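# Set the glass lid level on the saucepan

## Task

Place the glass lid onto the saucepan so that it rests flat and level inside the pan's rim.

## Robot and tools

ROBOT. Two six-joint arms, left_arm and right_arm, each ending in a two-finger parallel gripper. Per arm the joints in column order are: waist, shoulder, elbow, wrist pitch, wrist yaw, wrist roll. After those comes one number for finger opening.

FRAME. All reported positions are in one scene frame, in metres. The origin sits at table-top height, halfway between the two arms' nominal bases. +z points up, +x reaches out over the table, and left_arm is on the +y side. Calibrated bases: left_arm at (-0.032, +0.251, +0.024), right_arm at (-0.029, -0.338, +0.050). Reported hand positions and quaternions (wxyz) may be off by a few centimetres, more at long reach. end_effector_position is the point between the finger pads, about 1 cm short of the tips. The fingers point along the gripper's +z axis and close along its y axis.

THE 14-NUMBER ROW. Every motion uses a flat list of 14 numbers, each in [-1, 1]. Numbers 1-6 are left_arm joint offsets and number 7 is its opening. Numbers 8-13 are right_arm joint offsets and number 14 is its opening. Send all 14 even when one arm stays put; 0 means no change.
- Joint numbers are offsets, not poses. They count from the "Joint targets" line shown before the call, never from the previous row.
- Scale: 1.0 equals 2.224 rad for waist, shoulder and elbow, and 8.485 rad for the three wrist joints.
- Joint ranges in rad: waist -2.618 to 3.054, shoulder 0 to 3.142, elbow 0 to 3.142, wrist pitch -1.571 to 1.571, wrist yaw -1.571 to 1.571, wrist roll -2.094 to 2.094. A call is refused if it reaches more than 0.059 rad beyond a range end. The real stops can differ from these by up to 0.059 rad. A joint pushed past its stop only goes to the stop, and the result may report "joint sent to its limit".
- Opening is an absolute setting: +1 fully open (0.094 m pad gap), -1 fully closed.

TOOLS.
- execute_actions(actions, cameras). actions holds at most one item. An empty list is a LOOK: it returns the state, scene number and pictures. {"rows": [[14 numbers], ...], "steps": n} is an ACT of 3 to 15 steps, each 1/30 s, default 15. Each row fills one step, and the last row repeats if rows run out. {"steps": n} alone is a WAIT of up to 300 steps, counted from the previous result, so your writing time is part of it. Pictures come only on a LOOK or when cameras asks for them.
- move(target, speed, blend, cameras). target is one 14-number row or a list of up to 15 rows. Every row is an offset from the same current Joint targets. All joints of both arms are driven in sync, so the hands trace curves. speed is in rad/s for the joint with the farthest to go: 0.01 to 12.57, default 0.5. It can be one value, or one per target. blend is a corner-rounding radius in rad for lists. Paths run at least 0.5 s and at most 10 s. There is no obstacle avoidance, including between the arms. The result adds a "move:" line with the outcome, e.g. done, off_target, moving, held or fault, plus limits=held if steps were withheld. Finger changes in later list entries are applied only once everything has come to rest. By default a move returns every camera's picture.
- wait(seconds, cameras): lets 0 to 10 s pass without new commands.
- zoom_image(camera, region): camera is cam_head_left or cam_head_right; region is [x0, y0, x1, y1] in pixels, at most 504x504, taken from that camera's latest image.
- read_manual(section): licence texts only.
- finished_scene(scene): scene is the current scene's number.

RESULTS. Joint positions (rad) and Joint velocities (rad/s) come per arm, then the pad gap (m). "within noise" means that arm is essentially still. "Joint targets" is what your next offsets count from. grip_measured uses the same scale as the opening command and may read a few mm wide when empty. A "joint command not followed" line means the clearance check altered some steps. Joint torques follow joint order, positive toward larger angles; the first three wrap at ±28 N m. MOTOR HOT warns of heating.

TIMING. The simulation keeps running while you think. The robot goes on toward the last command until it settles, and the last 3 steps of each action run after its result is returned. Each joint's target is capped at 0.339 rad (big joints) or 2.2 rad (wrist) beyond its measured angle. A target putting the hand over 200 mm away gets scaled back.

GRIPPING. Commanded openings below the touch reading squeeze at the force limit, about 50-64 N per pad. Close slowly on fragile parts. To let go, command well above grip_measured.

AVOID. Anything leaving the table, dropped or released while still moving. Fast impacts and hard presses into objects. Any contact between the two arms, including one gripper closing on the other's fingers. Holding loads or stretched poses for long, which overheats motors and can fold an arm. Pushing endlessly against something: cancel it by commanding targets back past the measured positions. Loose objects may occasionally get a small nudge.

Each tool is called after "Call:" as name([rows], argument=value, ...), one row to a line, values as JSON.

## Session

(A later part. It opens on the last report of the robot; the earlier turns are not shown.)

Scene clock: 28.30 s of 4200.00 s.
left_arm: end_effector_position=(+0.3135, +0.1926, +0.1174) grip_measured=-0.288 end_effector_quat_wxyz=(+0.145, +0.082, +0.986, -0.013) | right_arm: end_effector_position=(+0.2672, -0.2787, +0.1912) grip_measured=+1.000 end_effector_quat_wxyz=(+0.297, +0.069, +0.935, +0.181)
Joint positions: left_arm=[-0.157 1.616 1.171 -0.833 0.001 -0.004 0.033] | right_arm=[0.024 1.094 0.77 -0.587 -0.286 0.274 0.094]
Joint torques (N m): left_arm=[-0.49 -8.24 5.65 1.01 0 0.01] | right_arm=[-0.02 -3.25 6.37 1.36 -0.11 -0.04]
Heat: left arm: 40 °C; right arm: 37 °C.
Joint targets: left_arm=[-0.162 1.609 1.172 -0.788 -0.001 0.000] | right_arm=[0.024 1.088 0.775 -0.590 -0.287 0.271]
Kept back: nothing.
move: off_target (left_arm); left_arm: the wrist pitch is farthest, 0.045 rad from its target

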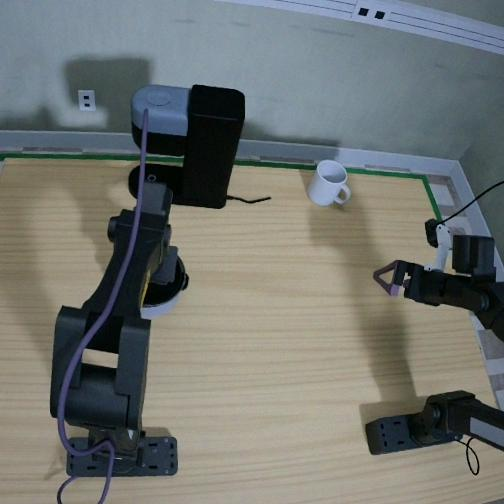

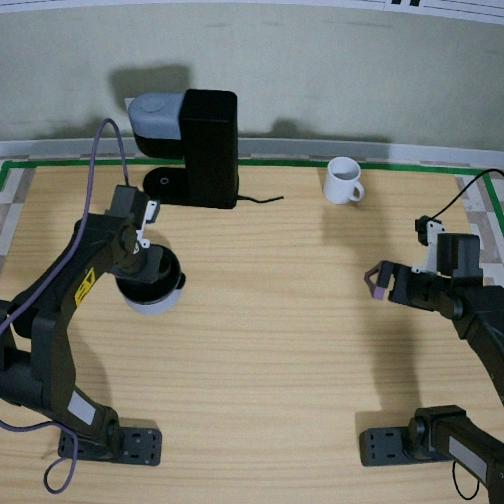

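Call:
move(target=[0,0.012,0,0,0,0,-0.9,0,0,0,0,0,0,1], speed=0.04)

Call:
zoom_image(camera="cam_head_right", region=[110, 235, 190, 315])

Scene clock: 29.43 s of 4200.00 s.
left_arm: end_effector_position=(+0.3137, +0.1926, +0.1139) grip_measured=-0.288 end_effector_quat_wxyz=(+0.141, +0.082, +0.987, -0.013) | right_arm: end_effector_position=(+0.2672, -0.2787, +0.1912) grip_measured=+1.000 end_effector_quat_wxyz=(+0.297, +0.069, +0.935, +0.181)
Joint positions: left_arm=[-0.157 1.627 1.171 -0.831 0.001 -0.004 0.033] | right_arm=[0.024 1.094 0.77 -0.587 -0.286 0.274 0.094]
Joint torques (N m): left_arm=[-0.5 -6.99 5.64 0.95 -0.06 0.07] | right_arm=[-0.03 -3.29 6.38 1.37 -0.1 -0.05]
Heat: left arm: 40 °C; right arm: 37 °C.
Joint targets: left_arm=[-0.162 1.636 1.172 -0.788 -0.001 0.000] | right_arm=[0.024 1.088 0.775 -0.590 -0.287 0.271]
Kept back: nothing.
move: off_target (left_arm); left_arm: the wrist pitch is farthest, 0.043 rad from its target

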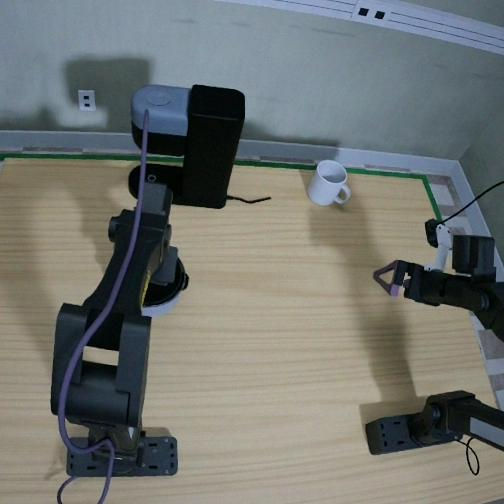

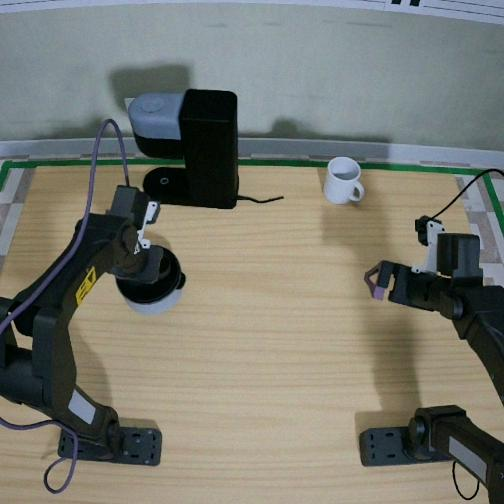

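Scaled by 6.300.

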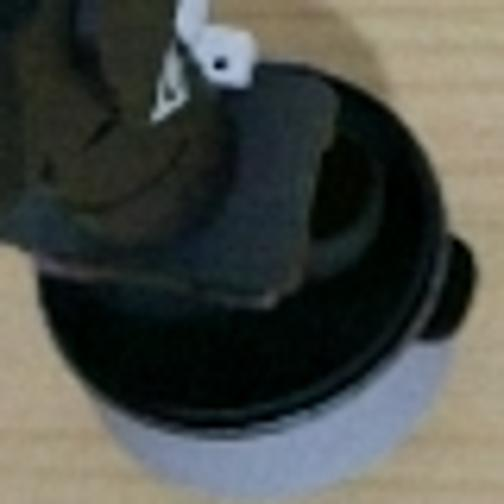

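Call:
move(target=[0,0.007,0,0,0,0,-0.9,0,0,0,0,0,0,1], speed=0.04)

Call:
zoom_image(camera="cam_head_right", region=[110, 235, 190, 315])

Call:
zoom_image(camera="cam_head_left", region=[125, 245, 195, 315])

Scene clock: 30.37 s of 4200.00 s.
left_arm: end_effector_position=(+0.3138, +0.1925, +0.1132) grip_measured=-0.288 end_effector_quat_wxyz=(+0.140, +0.082, +0.987, -0.012) | right_arm: end_effector_position=(+0.2672, -0.2787, +0.1912) grip_measured=+1.000 end_effector_quat_wxyz=(+0.297, +0.069, +0.935, +0.181)
Joint positions: left_arm=[-0.157 1.629 1.171 -0.83 0.001 -0.004 0.033] | right_arm=[0.024 1.094 0.77 -0.587 -0.286 0.274 0.094]
Joint torques (N m): left_arm=[-0.44 -5.87 5.82 0.95 -0.02 0.02] | right_arm=[-0.02 -3.26 6.39 1.37 -0.11 -0.04]
Heat: left arm: 40 °C; right arm: 37 °C.
Joint targets: left_arm=[-0.162 1.652 1.172 -0.788 -0.001 0.000] | right_arm=[0.024 1.088 0.775 -0.590 -0.287 0.271]
Kept back: nothing.
move: off_target (left_arm); left_arm: the wrist pitch is farthest, 0.042 rad from its target

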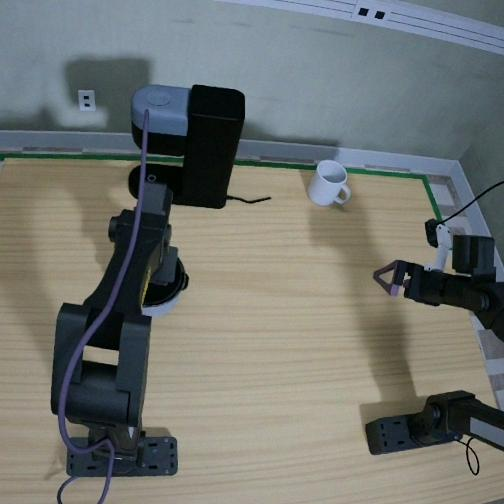

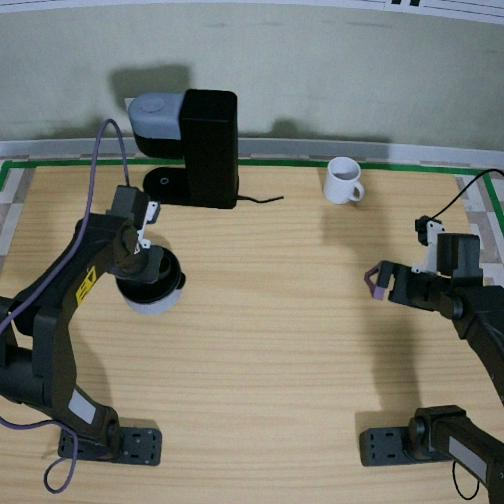

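Scaled by 6.300.

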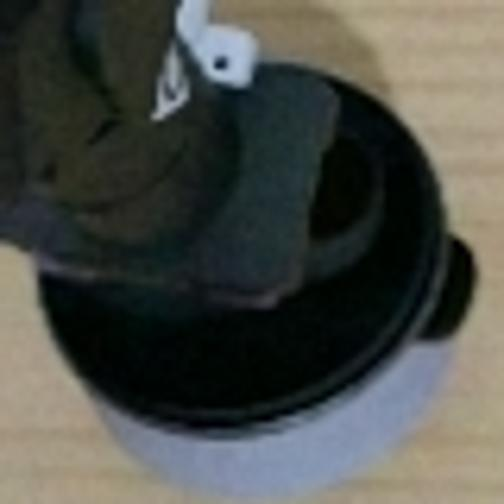

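Scaled by 7.200.

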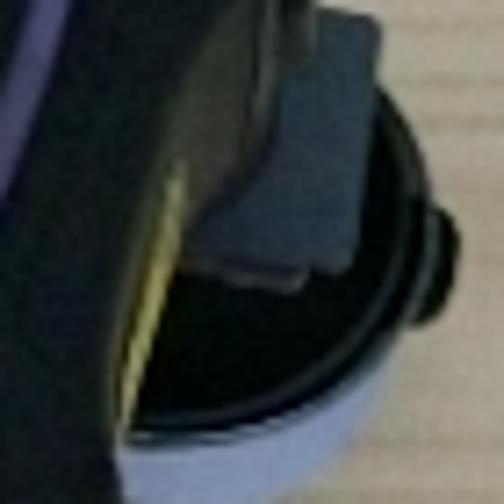

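Call:
move([
  [0,0,0,0,0,0,-0.2,0,0,0,0,0,0,1],
  [0,0,0,0,0,0,0.2,0,0,0,0,0,0,1],
])

Call:
zoom_image(camera="cam_head_right", region=[110, 235, 190, 315])

Scene clock: 31.60 s of 4200.00 s.
left_arm: end_effector_position=(+0.3177, +0.1924, +0.1127) grip_measured=+0.197 end_effector_quat_wxyz=(+0.146, +0.081, +0.986, -0.012) | right_arm: end_effector_position=(+0.2672, -0.2787, +0.1912) grip_measured=+1.000 end_effector_quat_wxyz=(+0.297, +0.069, +0.935, +0.181)
Joint positions: left_arm=[-0.156 1.634 1.171 -0.814 -0.001 -0.004 0.056] | right_arm=[0.024 1.094 0.77 -0.587 -0.286 0.274 0.094]
Joint torques (N m): left_arm=[-0.5 -6.24 5.86 0.77 0 0.05] | right_arm=[0.01 -3.26 6.38 1.36 -0.11 -0.05]
Heat: left arm: 40 °C; right arm: 37 °C.
Joint targets: left_arm=[-0.162 1.651 1.172 -0.788 0.000 0.000] | right_arm=[0.024 1.088 0.775 -0.590 -0.287 0.271]
Kept back: nothing.
move: done

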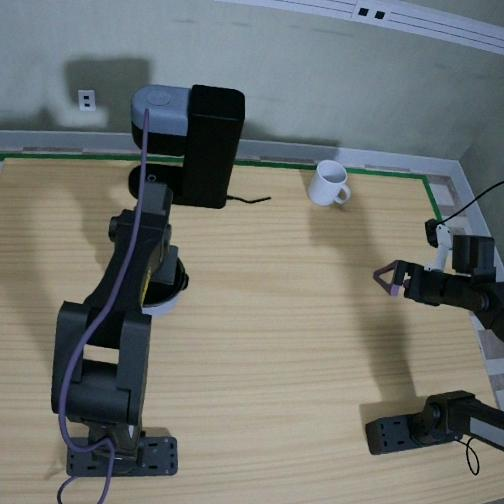

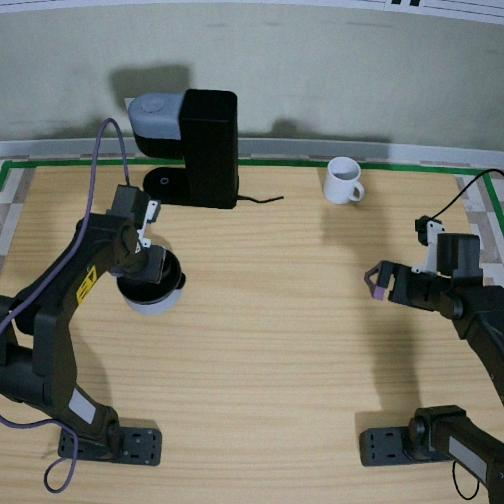

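Scaled by 6.300.

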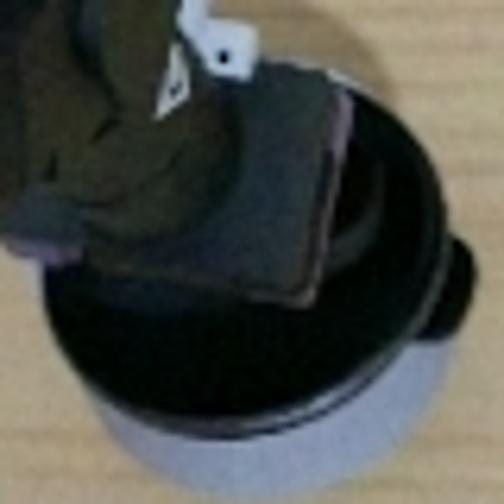

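Call:
move([
  [0,-0.029,0.1003,-0.027,0,0,0.6,0,0,0,0,0,0,1],
  [0.25,-0.45,-0.1,-0.027,0,0,0.6,0,0,0,0,0,0,1],
], speed=[0.2,0.7])

Call:
zoom_image(camera="cam_head_right", region=[100, 225, 200, 325])

Call:
zoom_image(camera="cam_head_left", region=[100, 225, 200, 325])

Scene clock: 34.87 s of 4200.00 s.
left_arm: end_effector_position=(+0.1663, +0.3301, +0.2692) grip_measured=+0.597 end_effector_quat_wxyz=(+0.404, -0.172, +0.895, +0.076) | right_arm: end_effector_position=(+0.2672, -0.2787, +0.1912) grip_measured=+1.000 end_effector_quat_wxyz=(+0.297, +0.069, +0.935, +0.181)
Joint positions: left_arm=[0.389 0.657 0.956 -1.023 0 -0.003 0.075] | right_arm=[0.024 1.094 0.77 -0.587 -0.286 0.274 0.094]
Joint torques (N m): left_arm=[0.4 0.95 4.97 1.3 0.01 0.03] | right_arm=[-0.03 -3.25 6.39 1.37 -0.1 -0.04]
Heat: left arm: 39 °C; right arm: 37 °C.
Joint targets: left_arm=[0.394 0.651 0.950 -1.017 0.000 0.000] | right_arm=[0.024 1.088 0.775 -0.590 -0.287 0.271]
Kept back: nothing.
move: done

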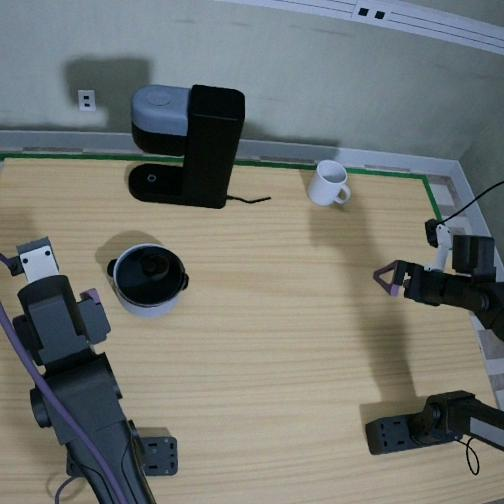

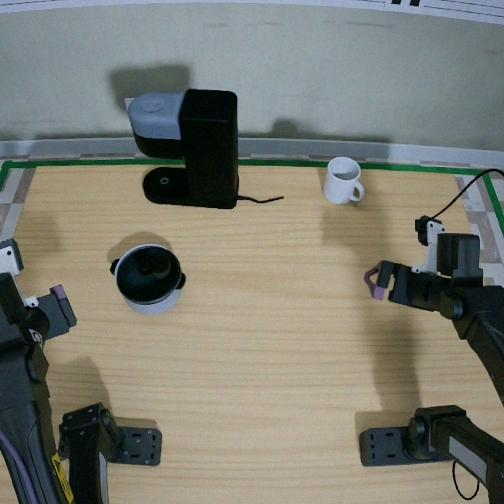

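Scaled by 5.040.

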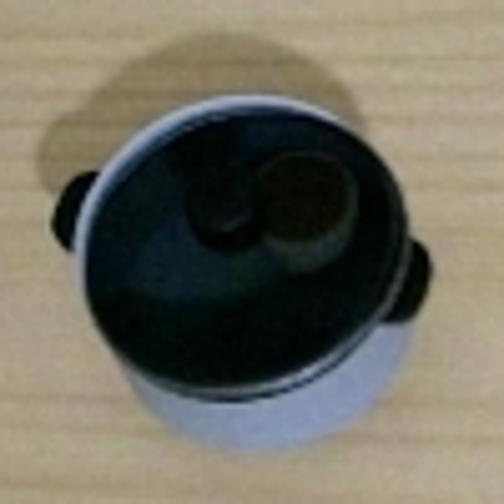

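Scaled by 5.040.

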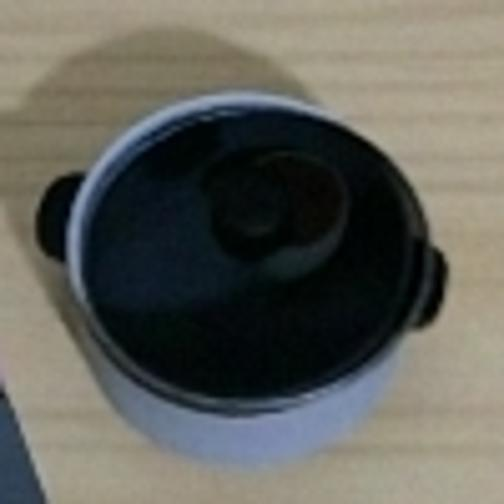

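Call:
move([
  [-0.25,0.4209,0.2001,0,0,0,0.6,0,0,0,0,0,0,1],
  [-0.25,0.4406,0.0998,0.025,0,0,0.6,0,0,0,0,0,0,1],
], speed=[0.7,0.15])

Call:
zoom_image(camera="cam_head_right", region=[100, 225, 200, 325])

Scene clock: 39.80 s of 4200.00 s.
left_arm: end_effector_position=(+0.3152, +0.1907, +0.1177) grip_measured=+0.597 end_effector_quat_wxyz=(+0.146, +0.084, +0.986, -0.013) | right_arm: end_effector_position=(+0.2672, -0.2787, +0.1912) grip_measured=+1.000 end_effector_quat_wxyz=(+0.297, +0.069, +0.935, +0.181)
Joint positions: left_arm=[-0.162 1.621 1.177 -0.832 0 -0.003 0.075] | right_arm=[0.024 1.094 0.77 -0.587 -0.286 0.274 0.094]
Joint torques (N m): left_arm=[-0.09 -6.8 5.04 0.79 0.01 -0.04] | right_arm=[-0.01 -3.28 6.38 1.37 -0.11 -0.04]
Heat: left arm: 38 °C; right arm: 37 °C.
Joint targets: left_arm=[-0.162 1.631 1.172 -0.805 0.000 0.000] | right_arm=[0.024 1.088 0.775 -0.590 -0.287 0.271]
Kept back: nothing.
move: done

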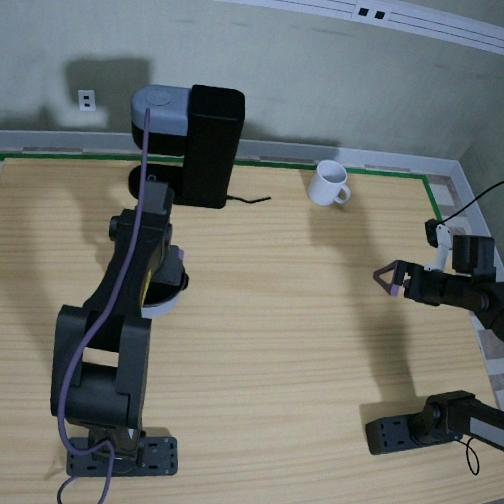

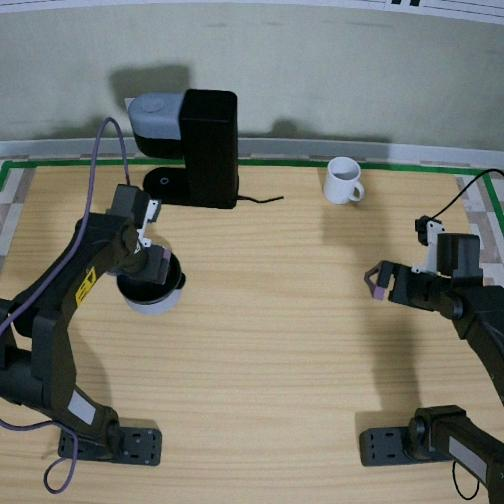

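Scaled by 5.040.

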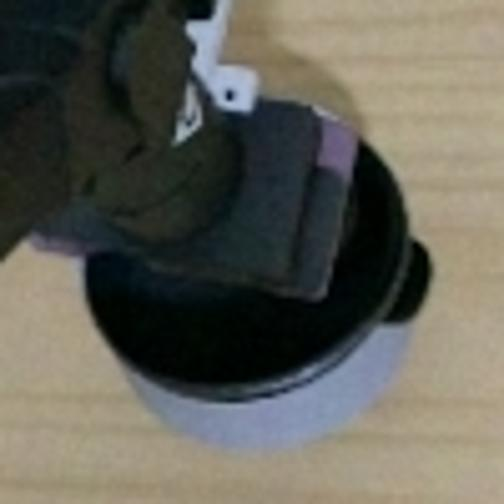

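Call:
move([
  [0,0,0,0,0,0,-0.1,0,0,0,0,0,0,1],
  [0,0,0,0,0,0,-0.4,0,0,0,0,0,0,1],
  [0,0,0,0,0,0,-0.8,0,0,0,0,0,0,1],
])

Call:
move(target=[0.0085,0.0077,0.0085,0,0,0,-0.8,0,0,0,0,0,0,1], speed=0.04)

Call:
zoom_image(camera="cam_head_right", region=[100, 225, 200, 325])

Call:
zoom_image(camera="cam_head_left", region=[100, 225, 200, 325])

Scene clock: 41.53 s of 4200.00 s.
left_arm: end_effector_position=(+0.3160, +0.1927, +0.1178) grip_measured=-0.287 end_effector_quat_wxyz=(+0.147, +0.082, +0.986, -0.010) | right_arm: end_effector_position=(+0.2672, -0.2787, +0.1912) grip_measured=+1.000 end_effector_quat_wxyz=(+0.297, +0.069, +0.935, +0.181)
Joint positions: left_arm=[-0.159 1.621 1.177 -0.83 -0.007 -0.004 0.033] | right_arm=[0.024 1.094 0.77 -0.587 -0.286 0.274 0.094]
Joint torques (N m): left_arm=[-0.18 -6.94 5.23 0.79 0.07 0.03] | right_arm=[0.01 -3.28 6.39 1.37 -0.1 -0.04]
Heat: left arm: 38 °C; right arm: 37 °C.
Joint targets: left_arm=[-0.162 1.631 1.172 -0.805 0.000 0.000] | right_arm=[0.024 1.088 0.775 -0.590 -0.287 0.271]
Kept back: nothing.
move: done

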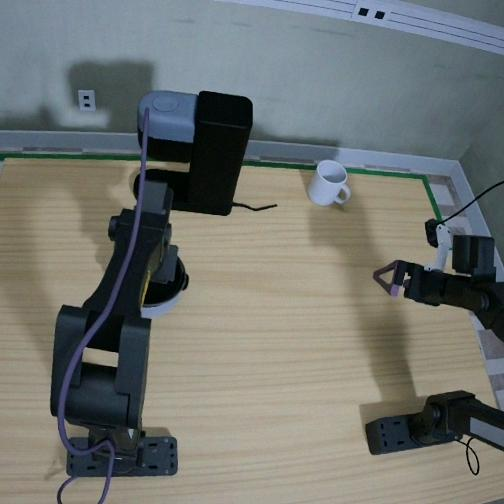

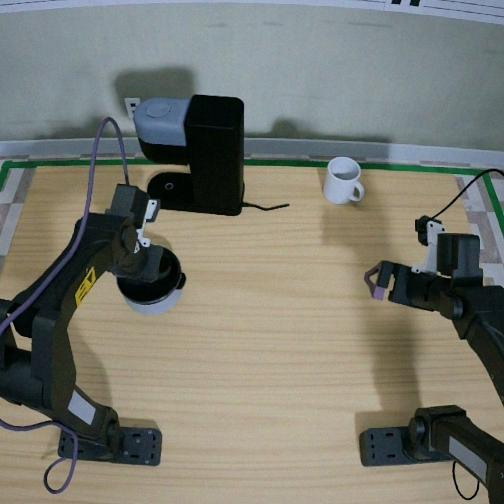

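Scene clock: 42.27 s of 4200.00 s.
left_arm: end_effector_position=(+0.3163, +0.1939, +0.1171) grip_measured=-0.287 end_effector_quat_wxyz=(+0.146, +0.079, +0.986, -0.015) | right_arm: end_effector_position=(+0.2672, -0.2787, +0.1912) grip_measured=+1.000 end_effector_quat_wxyz=(+0.297, +0.069, +0.935, +0.181)
Joint positions: left_arm=[-0.149 1.624 1.177 -0.829 0.007 -0.002 0.033] | right_arm=[0.024 1.094 0.77 -0.587 -0.286 0.274 0.094]
Joint torques (N m): left_arm=[0.08 -5.6 7.01 0.8 -0.08 0.01] | right_arm=[-0.02 -3.28 6.39 1.37 -0.1 -0.05]
Heat: left arm: 38 °C; right arm: 37 °C.
Joint targets: left_arm=[-0.143 1.648 1.191 -0.805 0.000 0.000] | right_arm=[0.024 1.088 0.775 -0.590 -0.287 0.271]
Kept back: nothing.
move: done

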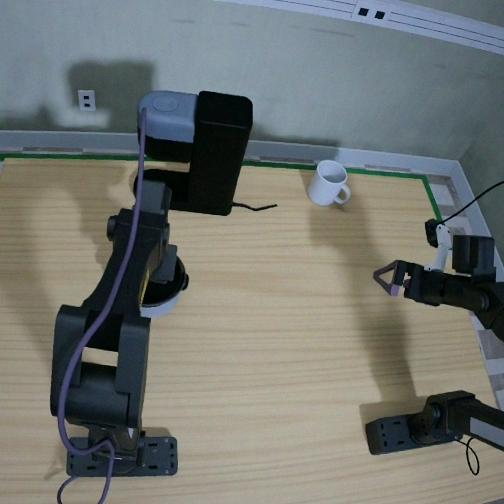

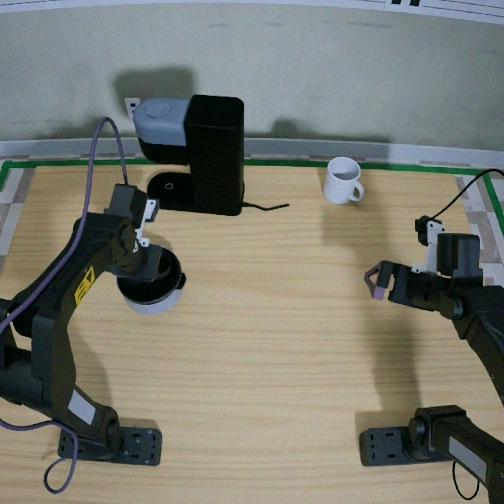

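Scaled by 5.040.

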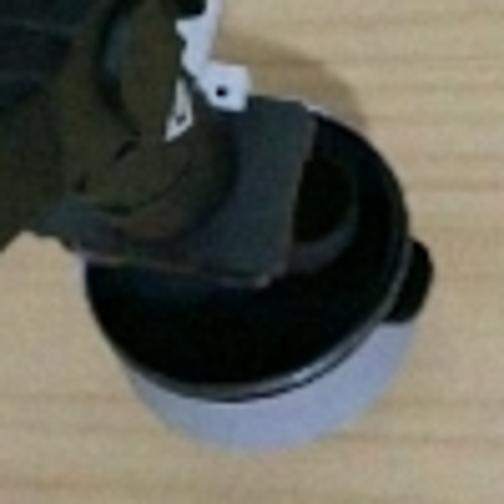

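Scaled by 5.040.

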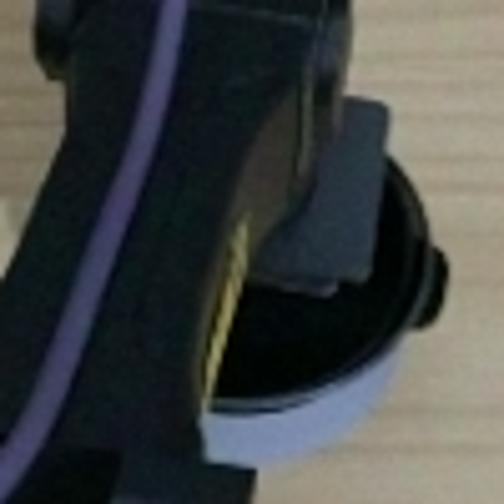

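Call:
move(target=[0.006,0,0.011,0,0,0,-0.8,0,0,0,0,0,0,1], speed=0.05)

Call:
zoom_image(camera="cam_head_right", region=[100, 225, 200, 325])

Call:
zoom_image(camera="cam_head_left", region=[100, 225, 200, 325])

Scene clock: 43.20 s of 4200.00 s.
left_arm: end_effector_position=(+0.3172, +0.1946, +0.1173) grip_measured=-0.287 end_effector_quat_wxyz=(+0.144, +0.077, +0.986, -0.018) | right_arm: end_effector_position=(+0.2672, -0.2787, +0.1912) grip_measured=+1.000 end_effector_quat_wxyz=(+0.297, +0.069, +0.935, +0.181)
Joint positions: left_arm=[-0.143 1.629 1.184 -0.834 0.014 -0.001 0.033] | right_arm=[0.024 1.094 0.77 -0.587 -0.286 0.274 0.094]
Joint torques (N m): left_arm=[0.88 -6.06 8.27 0.83 -0.12 0] | right_arm=[-0.01 -3.26 6.39 1.37 -0.1 -0.04]
Heat: left arm: 38 °C; right arm: 37 °C.
Joint targets: left_arm=[-0.129 1.648 1.215 -0.805 0.000 0.000] | right_arm=[0.024 1.088 0.775 -0.590 -0.287 0.271]
Kept back: nothing.
move: done

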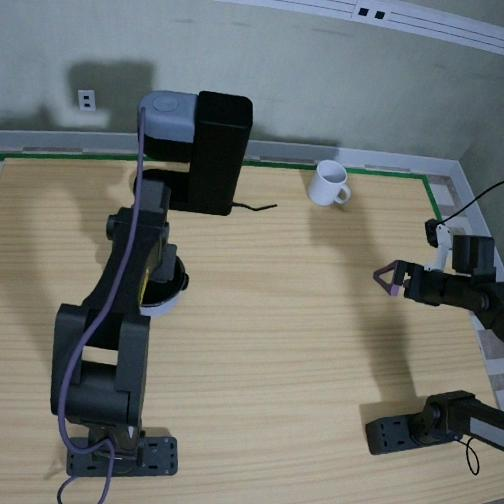

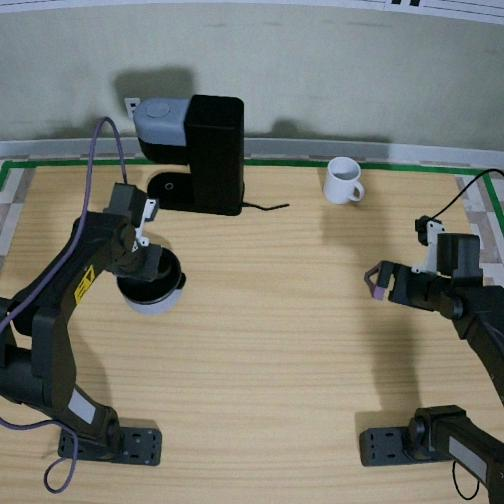

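Scaled by 5.040.

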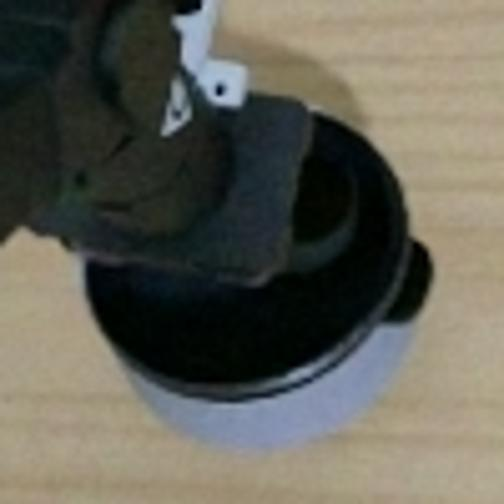

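Scaled by 5.040.

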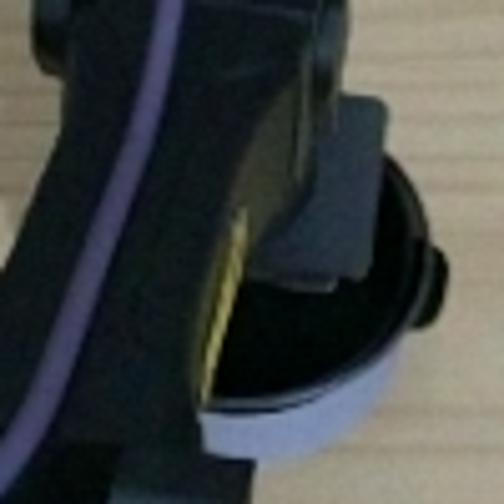

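Call:
move(target=[0,-0.008,0.03,-0.009,0,0,-0.8,0,0,0,0,0,0,1], speed=0.08)

Call:
zoom_image(camera="cam_head_right", region=[100, 225, 200, 325])

Call:
zoom_image(camera="cam_head_left", region=[100, 225, 200, 325])

Scene clock: 44.90 s of 4200.00 s.
left_arm: end_effector_position=(+0.3188, +0.1979, +0.1277) grip_measured=-0.287 end_effector_quat_wxyz=(+0.137, +0.073, +0.988, -0.015) | right_arm: end_effector_position=(+0.2672, -0.2787, +0.1912) grip_measured=+1.000 end_effector_quat_wxyz=(+0.297, +0.069, +0.935, +0.181)
Joint positions: left_arm=[-0.135 1.638 1.24 -0.895 0.011 0 0.033] | right_arm=[0.024 1.094 0.77 -0.587 -0.286 0.274 0.094]
Joint torques (N m): left_arm=[0.39 -8.35 9.16 0.68 -0.14 -0.03] | right_arm=[-0.02 -3.28 6.37 1.37 -0.1 -0.05]
Heat: left arm: 38 °C; right arm: 37 °C.
Joint targets: left_arm=[-0.130 1.630 1.282 -0.881 0.000 0.000] | right_arm=[0.024 1.088 0.775 -0.590 -0.287 0.271]
Kept back: nothing.
move: off_target (left_arm); left_arm: the elbow is farthest, 0.042 rad from its target

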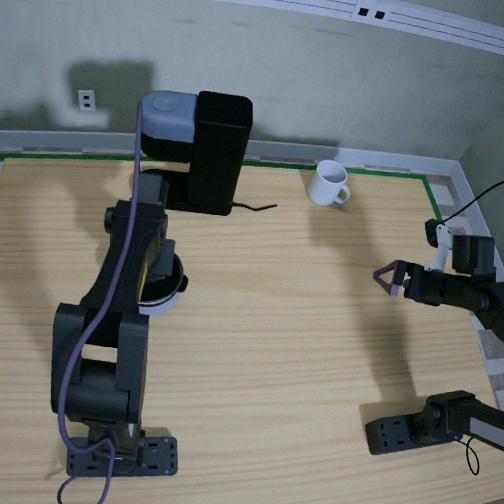

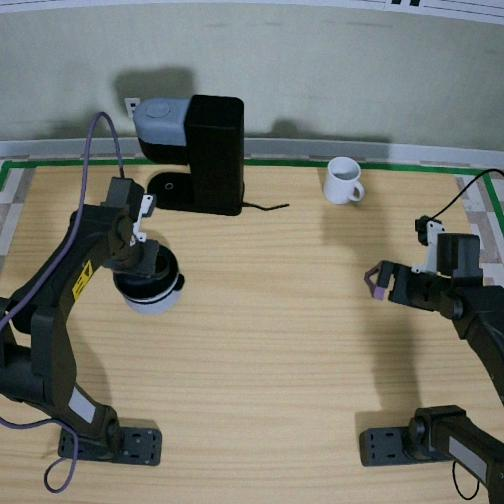

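Scaled by 5.040.

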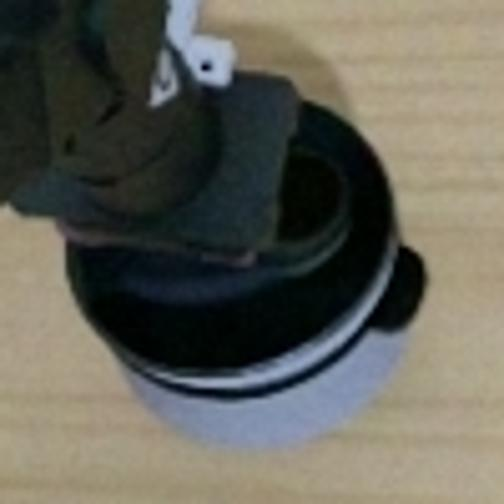

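Scaled by 5.040.

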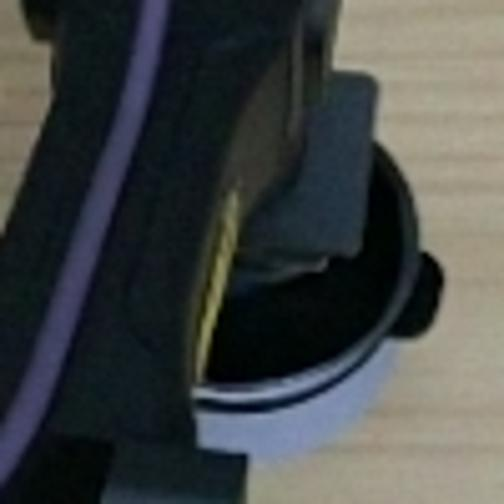

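Call:
move(target=[0,0.0126,-0.0346,0.0078,0,0,-0.8,0,0,0,0,0,0,1], speed=0.05)

Call:
zoom_image(camera="cam_head_right", region=[100, 225, 200, 325])

Call:
zoom_image(camera="cam_head_left", region=[100, 225, 200, 325])

Scene clock: 47.17 s of 4200.00 s.
left_arm: end_effector_position=(+0.3170, +0.1987, +0.1171) grip_measured=-0.287 end_effector_quat_wxyz=(+0.130, +0.073, +0.989, -0.013) | right_arm: end_effector_position=(+0.2672, -0.2787, +0.1912) grip_measured=+1.000 end_effector_quat_wxyz=(+0.297, +0.069, +0.935, +0.181)
Joint positions: left_arm=[-0.135 1.651 1.215 -0.872 0.007 0 0.033] | right_arm=[0.024 1.094 0.77 -0.587 -0.286 0.274 0.094]
Joint torques (N m): left_arm=[0.29 -7.35 4.78 1.09 -0.08 0.02] | right_arm=[-0.02 -3.3 6.39 1.37 -0.1 -0.05]
Heat: left arm: 38 °C; right arm: 37 °C.
Joint targets: left_arm=[-0.130 1.658 1.205 -0.815 0.000 0.000] | right_arm=[0.024 1.088 0.775 -0.590 -0.287 0.271]
Kept back: nothing.
move: off_target (left_arm); left_arm: the wrist pitch is farthest, 0.057 rad from its target

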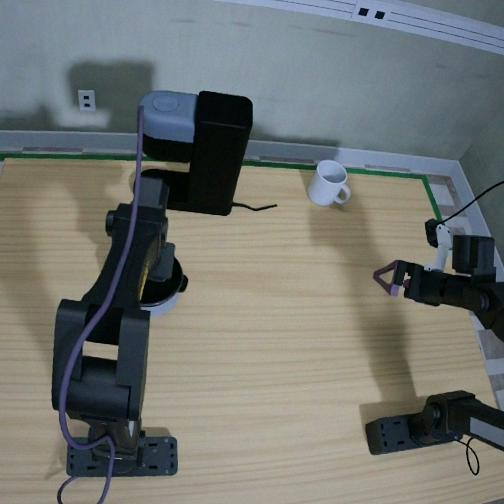

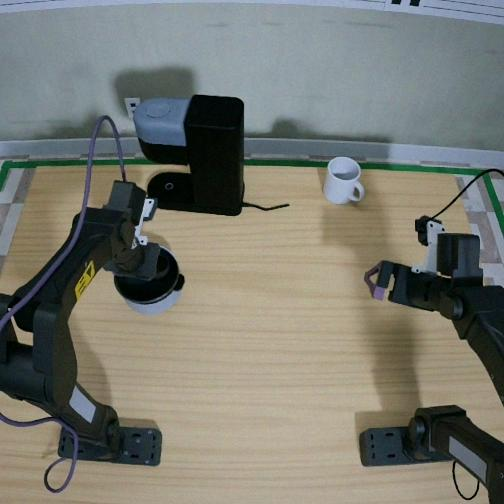

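Scaled by 5.040.

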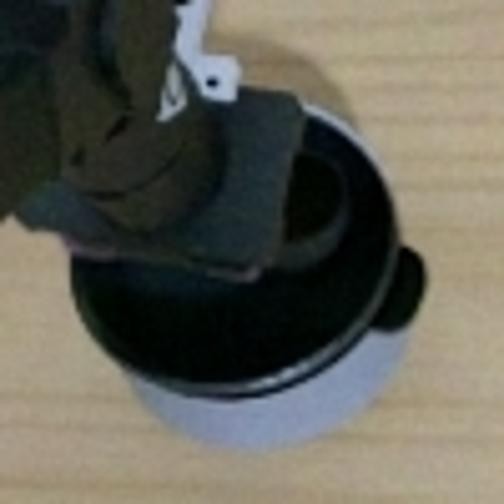

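Scaled by 5.040.

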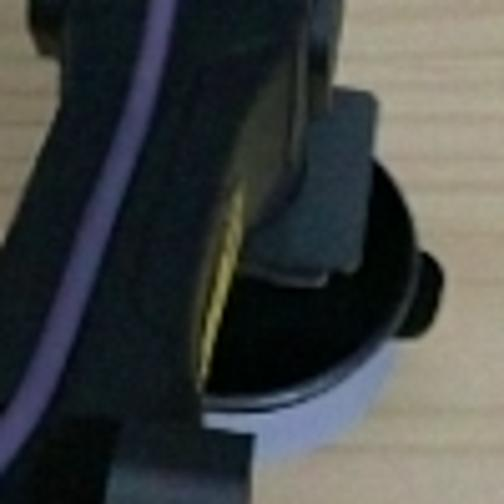

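Call:
move(target=[-0.003,0.007,0,0.003,0,0,-0.8,0,0,0,0,0,0,1], speed=0.05)

Call:
zoom_image(camera="cam_head_right", region=[100, 225, 200, 325])

Call:
zoom_image(camera="cam_head_left", region=[100, 225, 200, 325])

Scene clock: 48.13 s of 4200.00 s.
left_arm: end_effector_position=(+0.3173, +0.1986, +0.1172) grip_measured=-0.287 end_effector_quat_wxyz=(+0.131, +0.073, +0.989, -0.013) | right_arm: end_effector_position=(+0.2672, -0.2787, +0.1912) grip_measured=+1.000 end_effector_quat_wxyz=(+0.297, +0.069, +0.935, +0.181)
Joint positions: left_arm=[-0.135 1.651 1.215 -0.871 0.007 0 0.033] | right_arm=[0.024 1.094 0.77 -0.587 -0.286 0.274 0.094]
Joint torques (N m): left_arm=[0.03 -5.82 4.88 1.3 -0.09 -0.02] | right_arm=[-0.02 -3.26 6.39 1.37 -0.11 -0.04]
Heat: left arm: 38 °C; right arm: 37 °C.
Joint targets: left_arm=[-0.136 1.674 1.205 -0.790 0.000 0.000] | right_arm=[0.024 1.088 0.775 -0.590 -0.287 0.271]
Kept back: nothing.
move: off_target (left_arm); left_arm: the wrist pitch is farthest, 0.081 rad from its target

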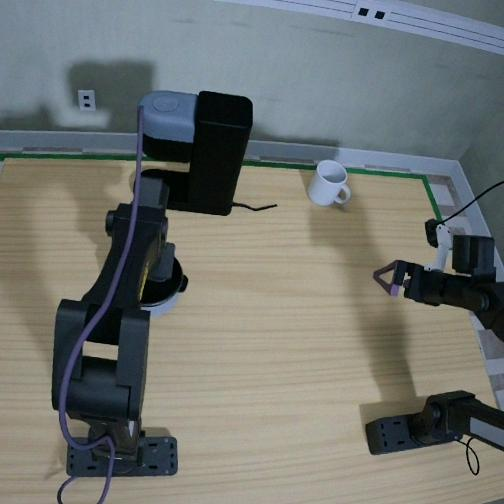

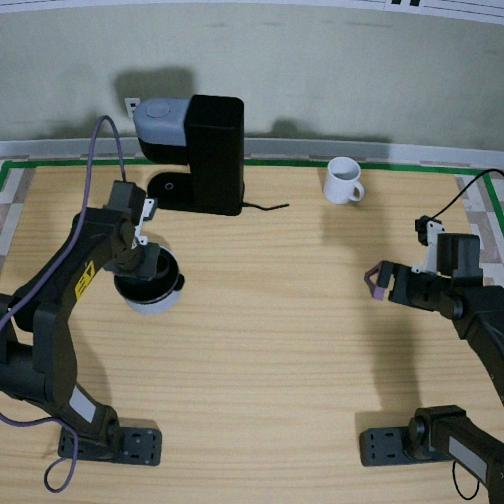

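Scaled by 5.040.

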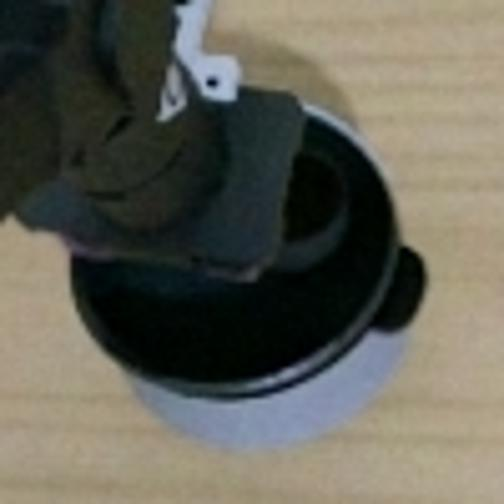

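Scaled by 5.040.

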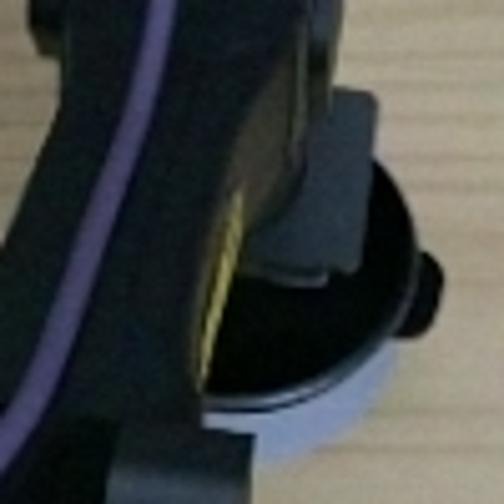

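Call:
move([
  [-0.0045,-0.009,0.016,-0.001,0,0,-0.8,0,0,0,0,0,0,1],
  [-0.0045,0.004,0.006,0,0,0,-0.8,0,0,0,0,0,0,1],
], speed=0.06)

Call:
zoom_image(camera="cam_head_right", region=[100, 225, 200, 325])

Call:
zoom_image(camera="cam_head_left", region=[100, 225, 200, 325])

Scene clock: 49.67 s of 4200.00 s.
left_arm: end_effector_position=(+0.3171, +0.1977, +0.1169) grip_measured=-0.287 end_effector_quat_wxyz=(+0.131, +0.075, +0.989, -0.012) | right_arm: end_effector_position=(+0.2672, -0.2787, +0.1912) grip_measured=+1.000 end_effector_quat_wxyz=(+0.297, +0.069, +0.935, +0.181)
Joint positions: left_arm=[-0.138 1.652 1.215 -0.871 0.005 0 0.033] | right_arm=[0.024 1.094 0.77 -0.587 -0.286 0.274 0.094]
Joint torques (N m): left_arm=[-0.68 -5.15 5.86 1.33 -0.06 -0.02] | right_arm=[-0.01 -3.28 6.39 1.37 -0.1 -0.05]
Heat: left arm: 38 °C; right arm: 37 °C.
Joint targets: left_arm=[-0.146 1.683 1.218 -0.790 -0.001 0.000] | right_arm=[0.024 1.088 0.775 -0.590 -0.287 0.271]
Kept back: nothing.
move: off_target (left_arm); left_arm: the wrist pitch is farthest, 0.081 rad from its target

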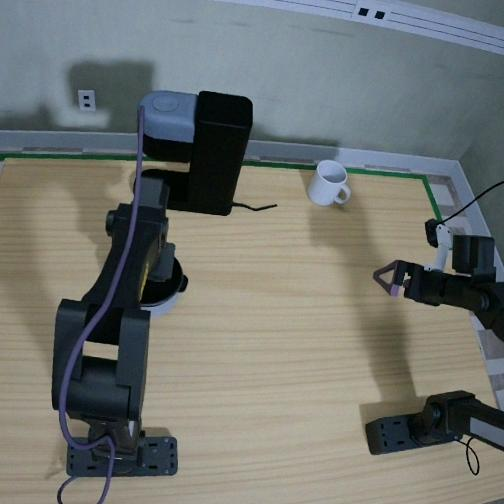

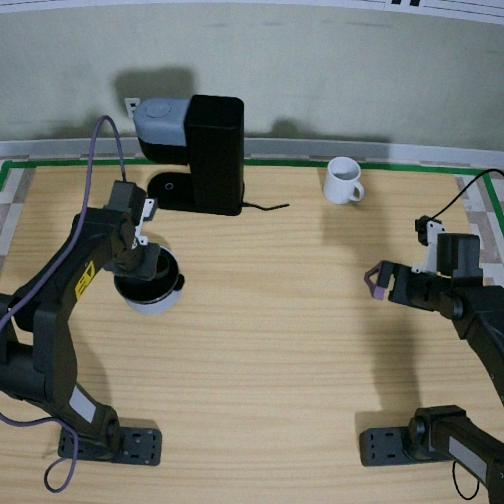

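Scaled by 5.040.

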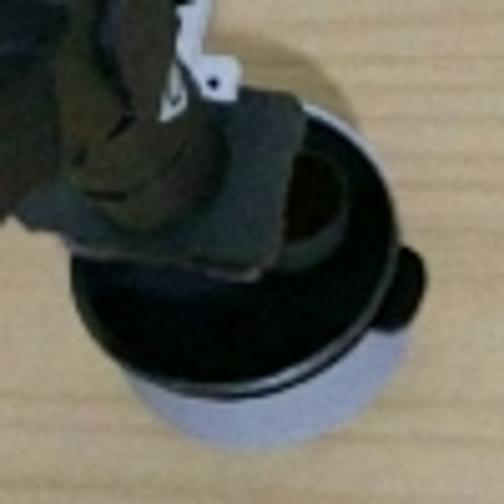

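Scaled by 5.040.

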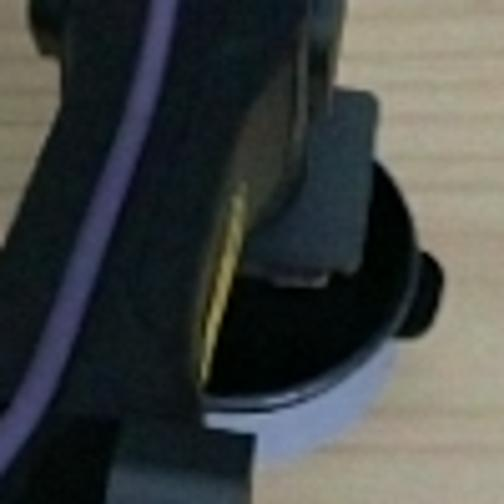

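Call:
move([
  [0,0,0,0,0,0,-0.2,0,0,0,0,0,0,1],
  [0,0,0,0,0,0,0.3,0,0,0,0,0,0,1],
  [0,-0.02,0.1,-0.0283,0,0,0.6,0,0,0,0,0,0,1],
  [0.25,-0.45,-0.1,-0.027,0,0,0.6,0,0,0,0,0,0,1],
], speed=[0.1,0.1,0.2,0.8])

Call:
zoom_image(camera="cam_head_right", region=[100, 225, 200, 325])

Call:
zoom_image(camera="cam_head_left", region=[100, 225, 200, 325])

Scene clock: 55.17 s of 4200.00 s.
left_arm: end_effector_position=(+0.1691, +0.3340, +0.2804) grip_measured=+0.597 end_effector_quat_wxyz=(+0.407, -0.176, +0.893, +0.079) | right_arm: end_effector_position=(+0.2672, -0.2787, +0.1912) grip_measured=+1.000 end_effector_quat_wxyz=(+0.297, +0.069, +0.935, +0.181)
Joint positions: left_arm=[0.404 0.687 1.002 -1.031 0.004 0 0.075] | right_arm=[0.024 1.094 0.77 -0.587 -0.286 0.274 0.094]
Joint torques (N m): left_arm=[0.4 1.16 4.93 1.33 -0.09 -0.02] | right_arm=[-0.02 -3.26 6.38 1.37 -0.11 -0.04]
Heat: left arm: 37 °C; right arm: 36 °C.
Joint targets: left_arm=[0.410 0.682 0.996 -1.019 0.000 0.000] | right_arm=[0.024 1.088 0.775 -0.590 -0.287 0.271]
Kept back: nothing.
move: done; target 3's new numbers were sent with left_arm's shoulder 0.036 rad from that target

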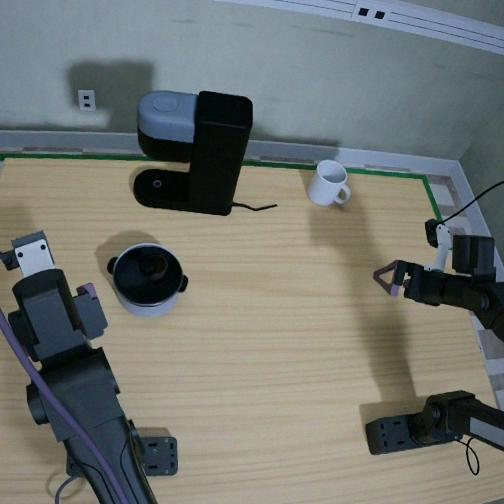

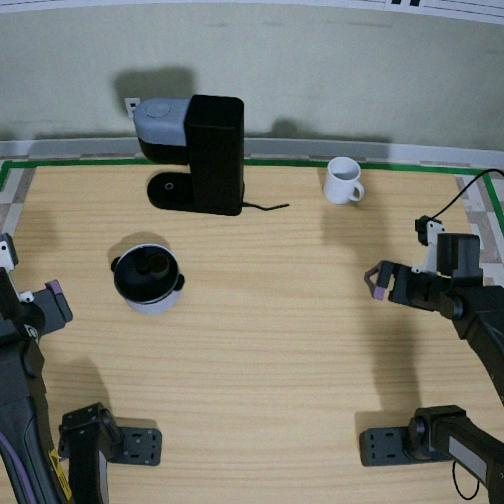

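Scaled by 5.040.

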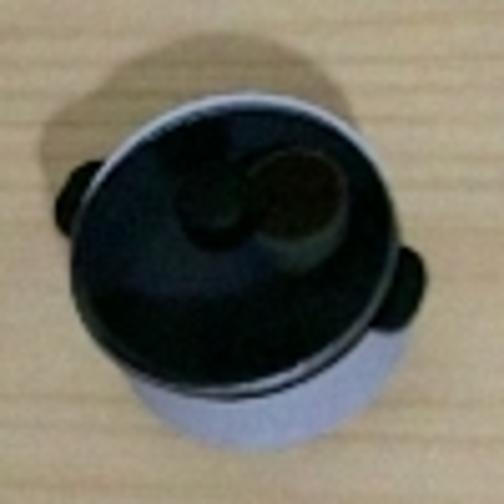

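Scaled by 5.040.

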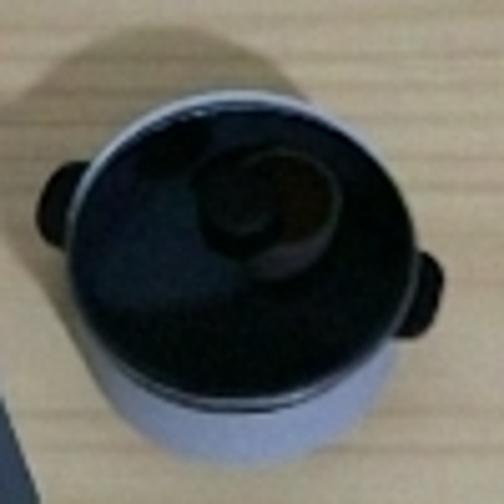

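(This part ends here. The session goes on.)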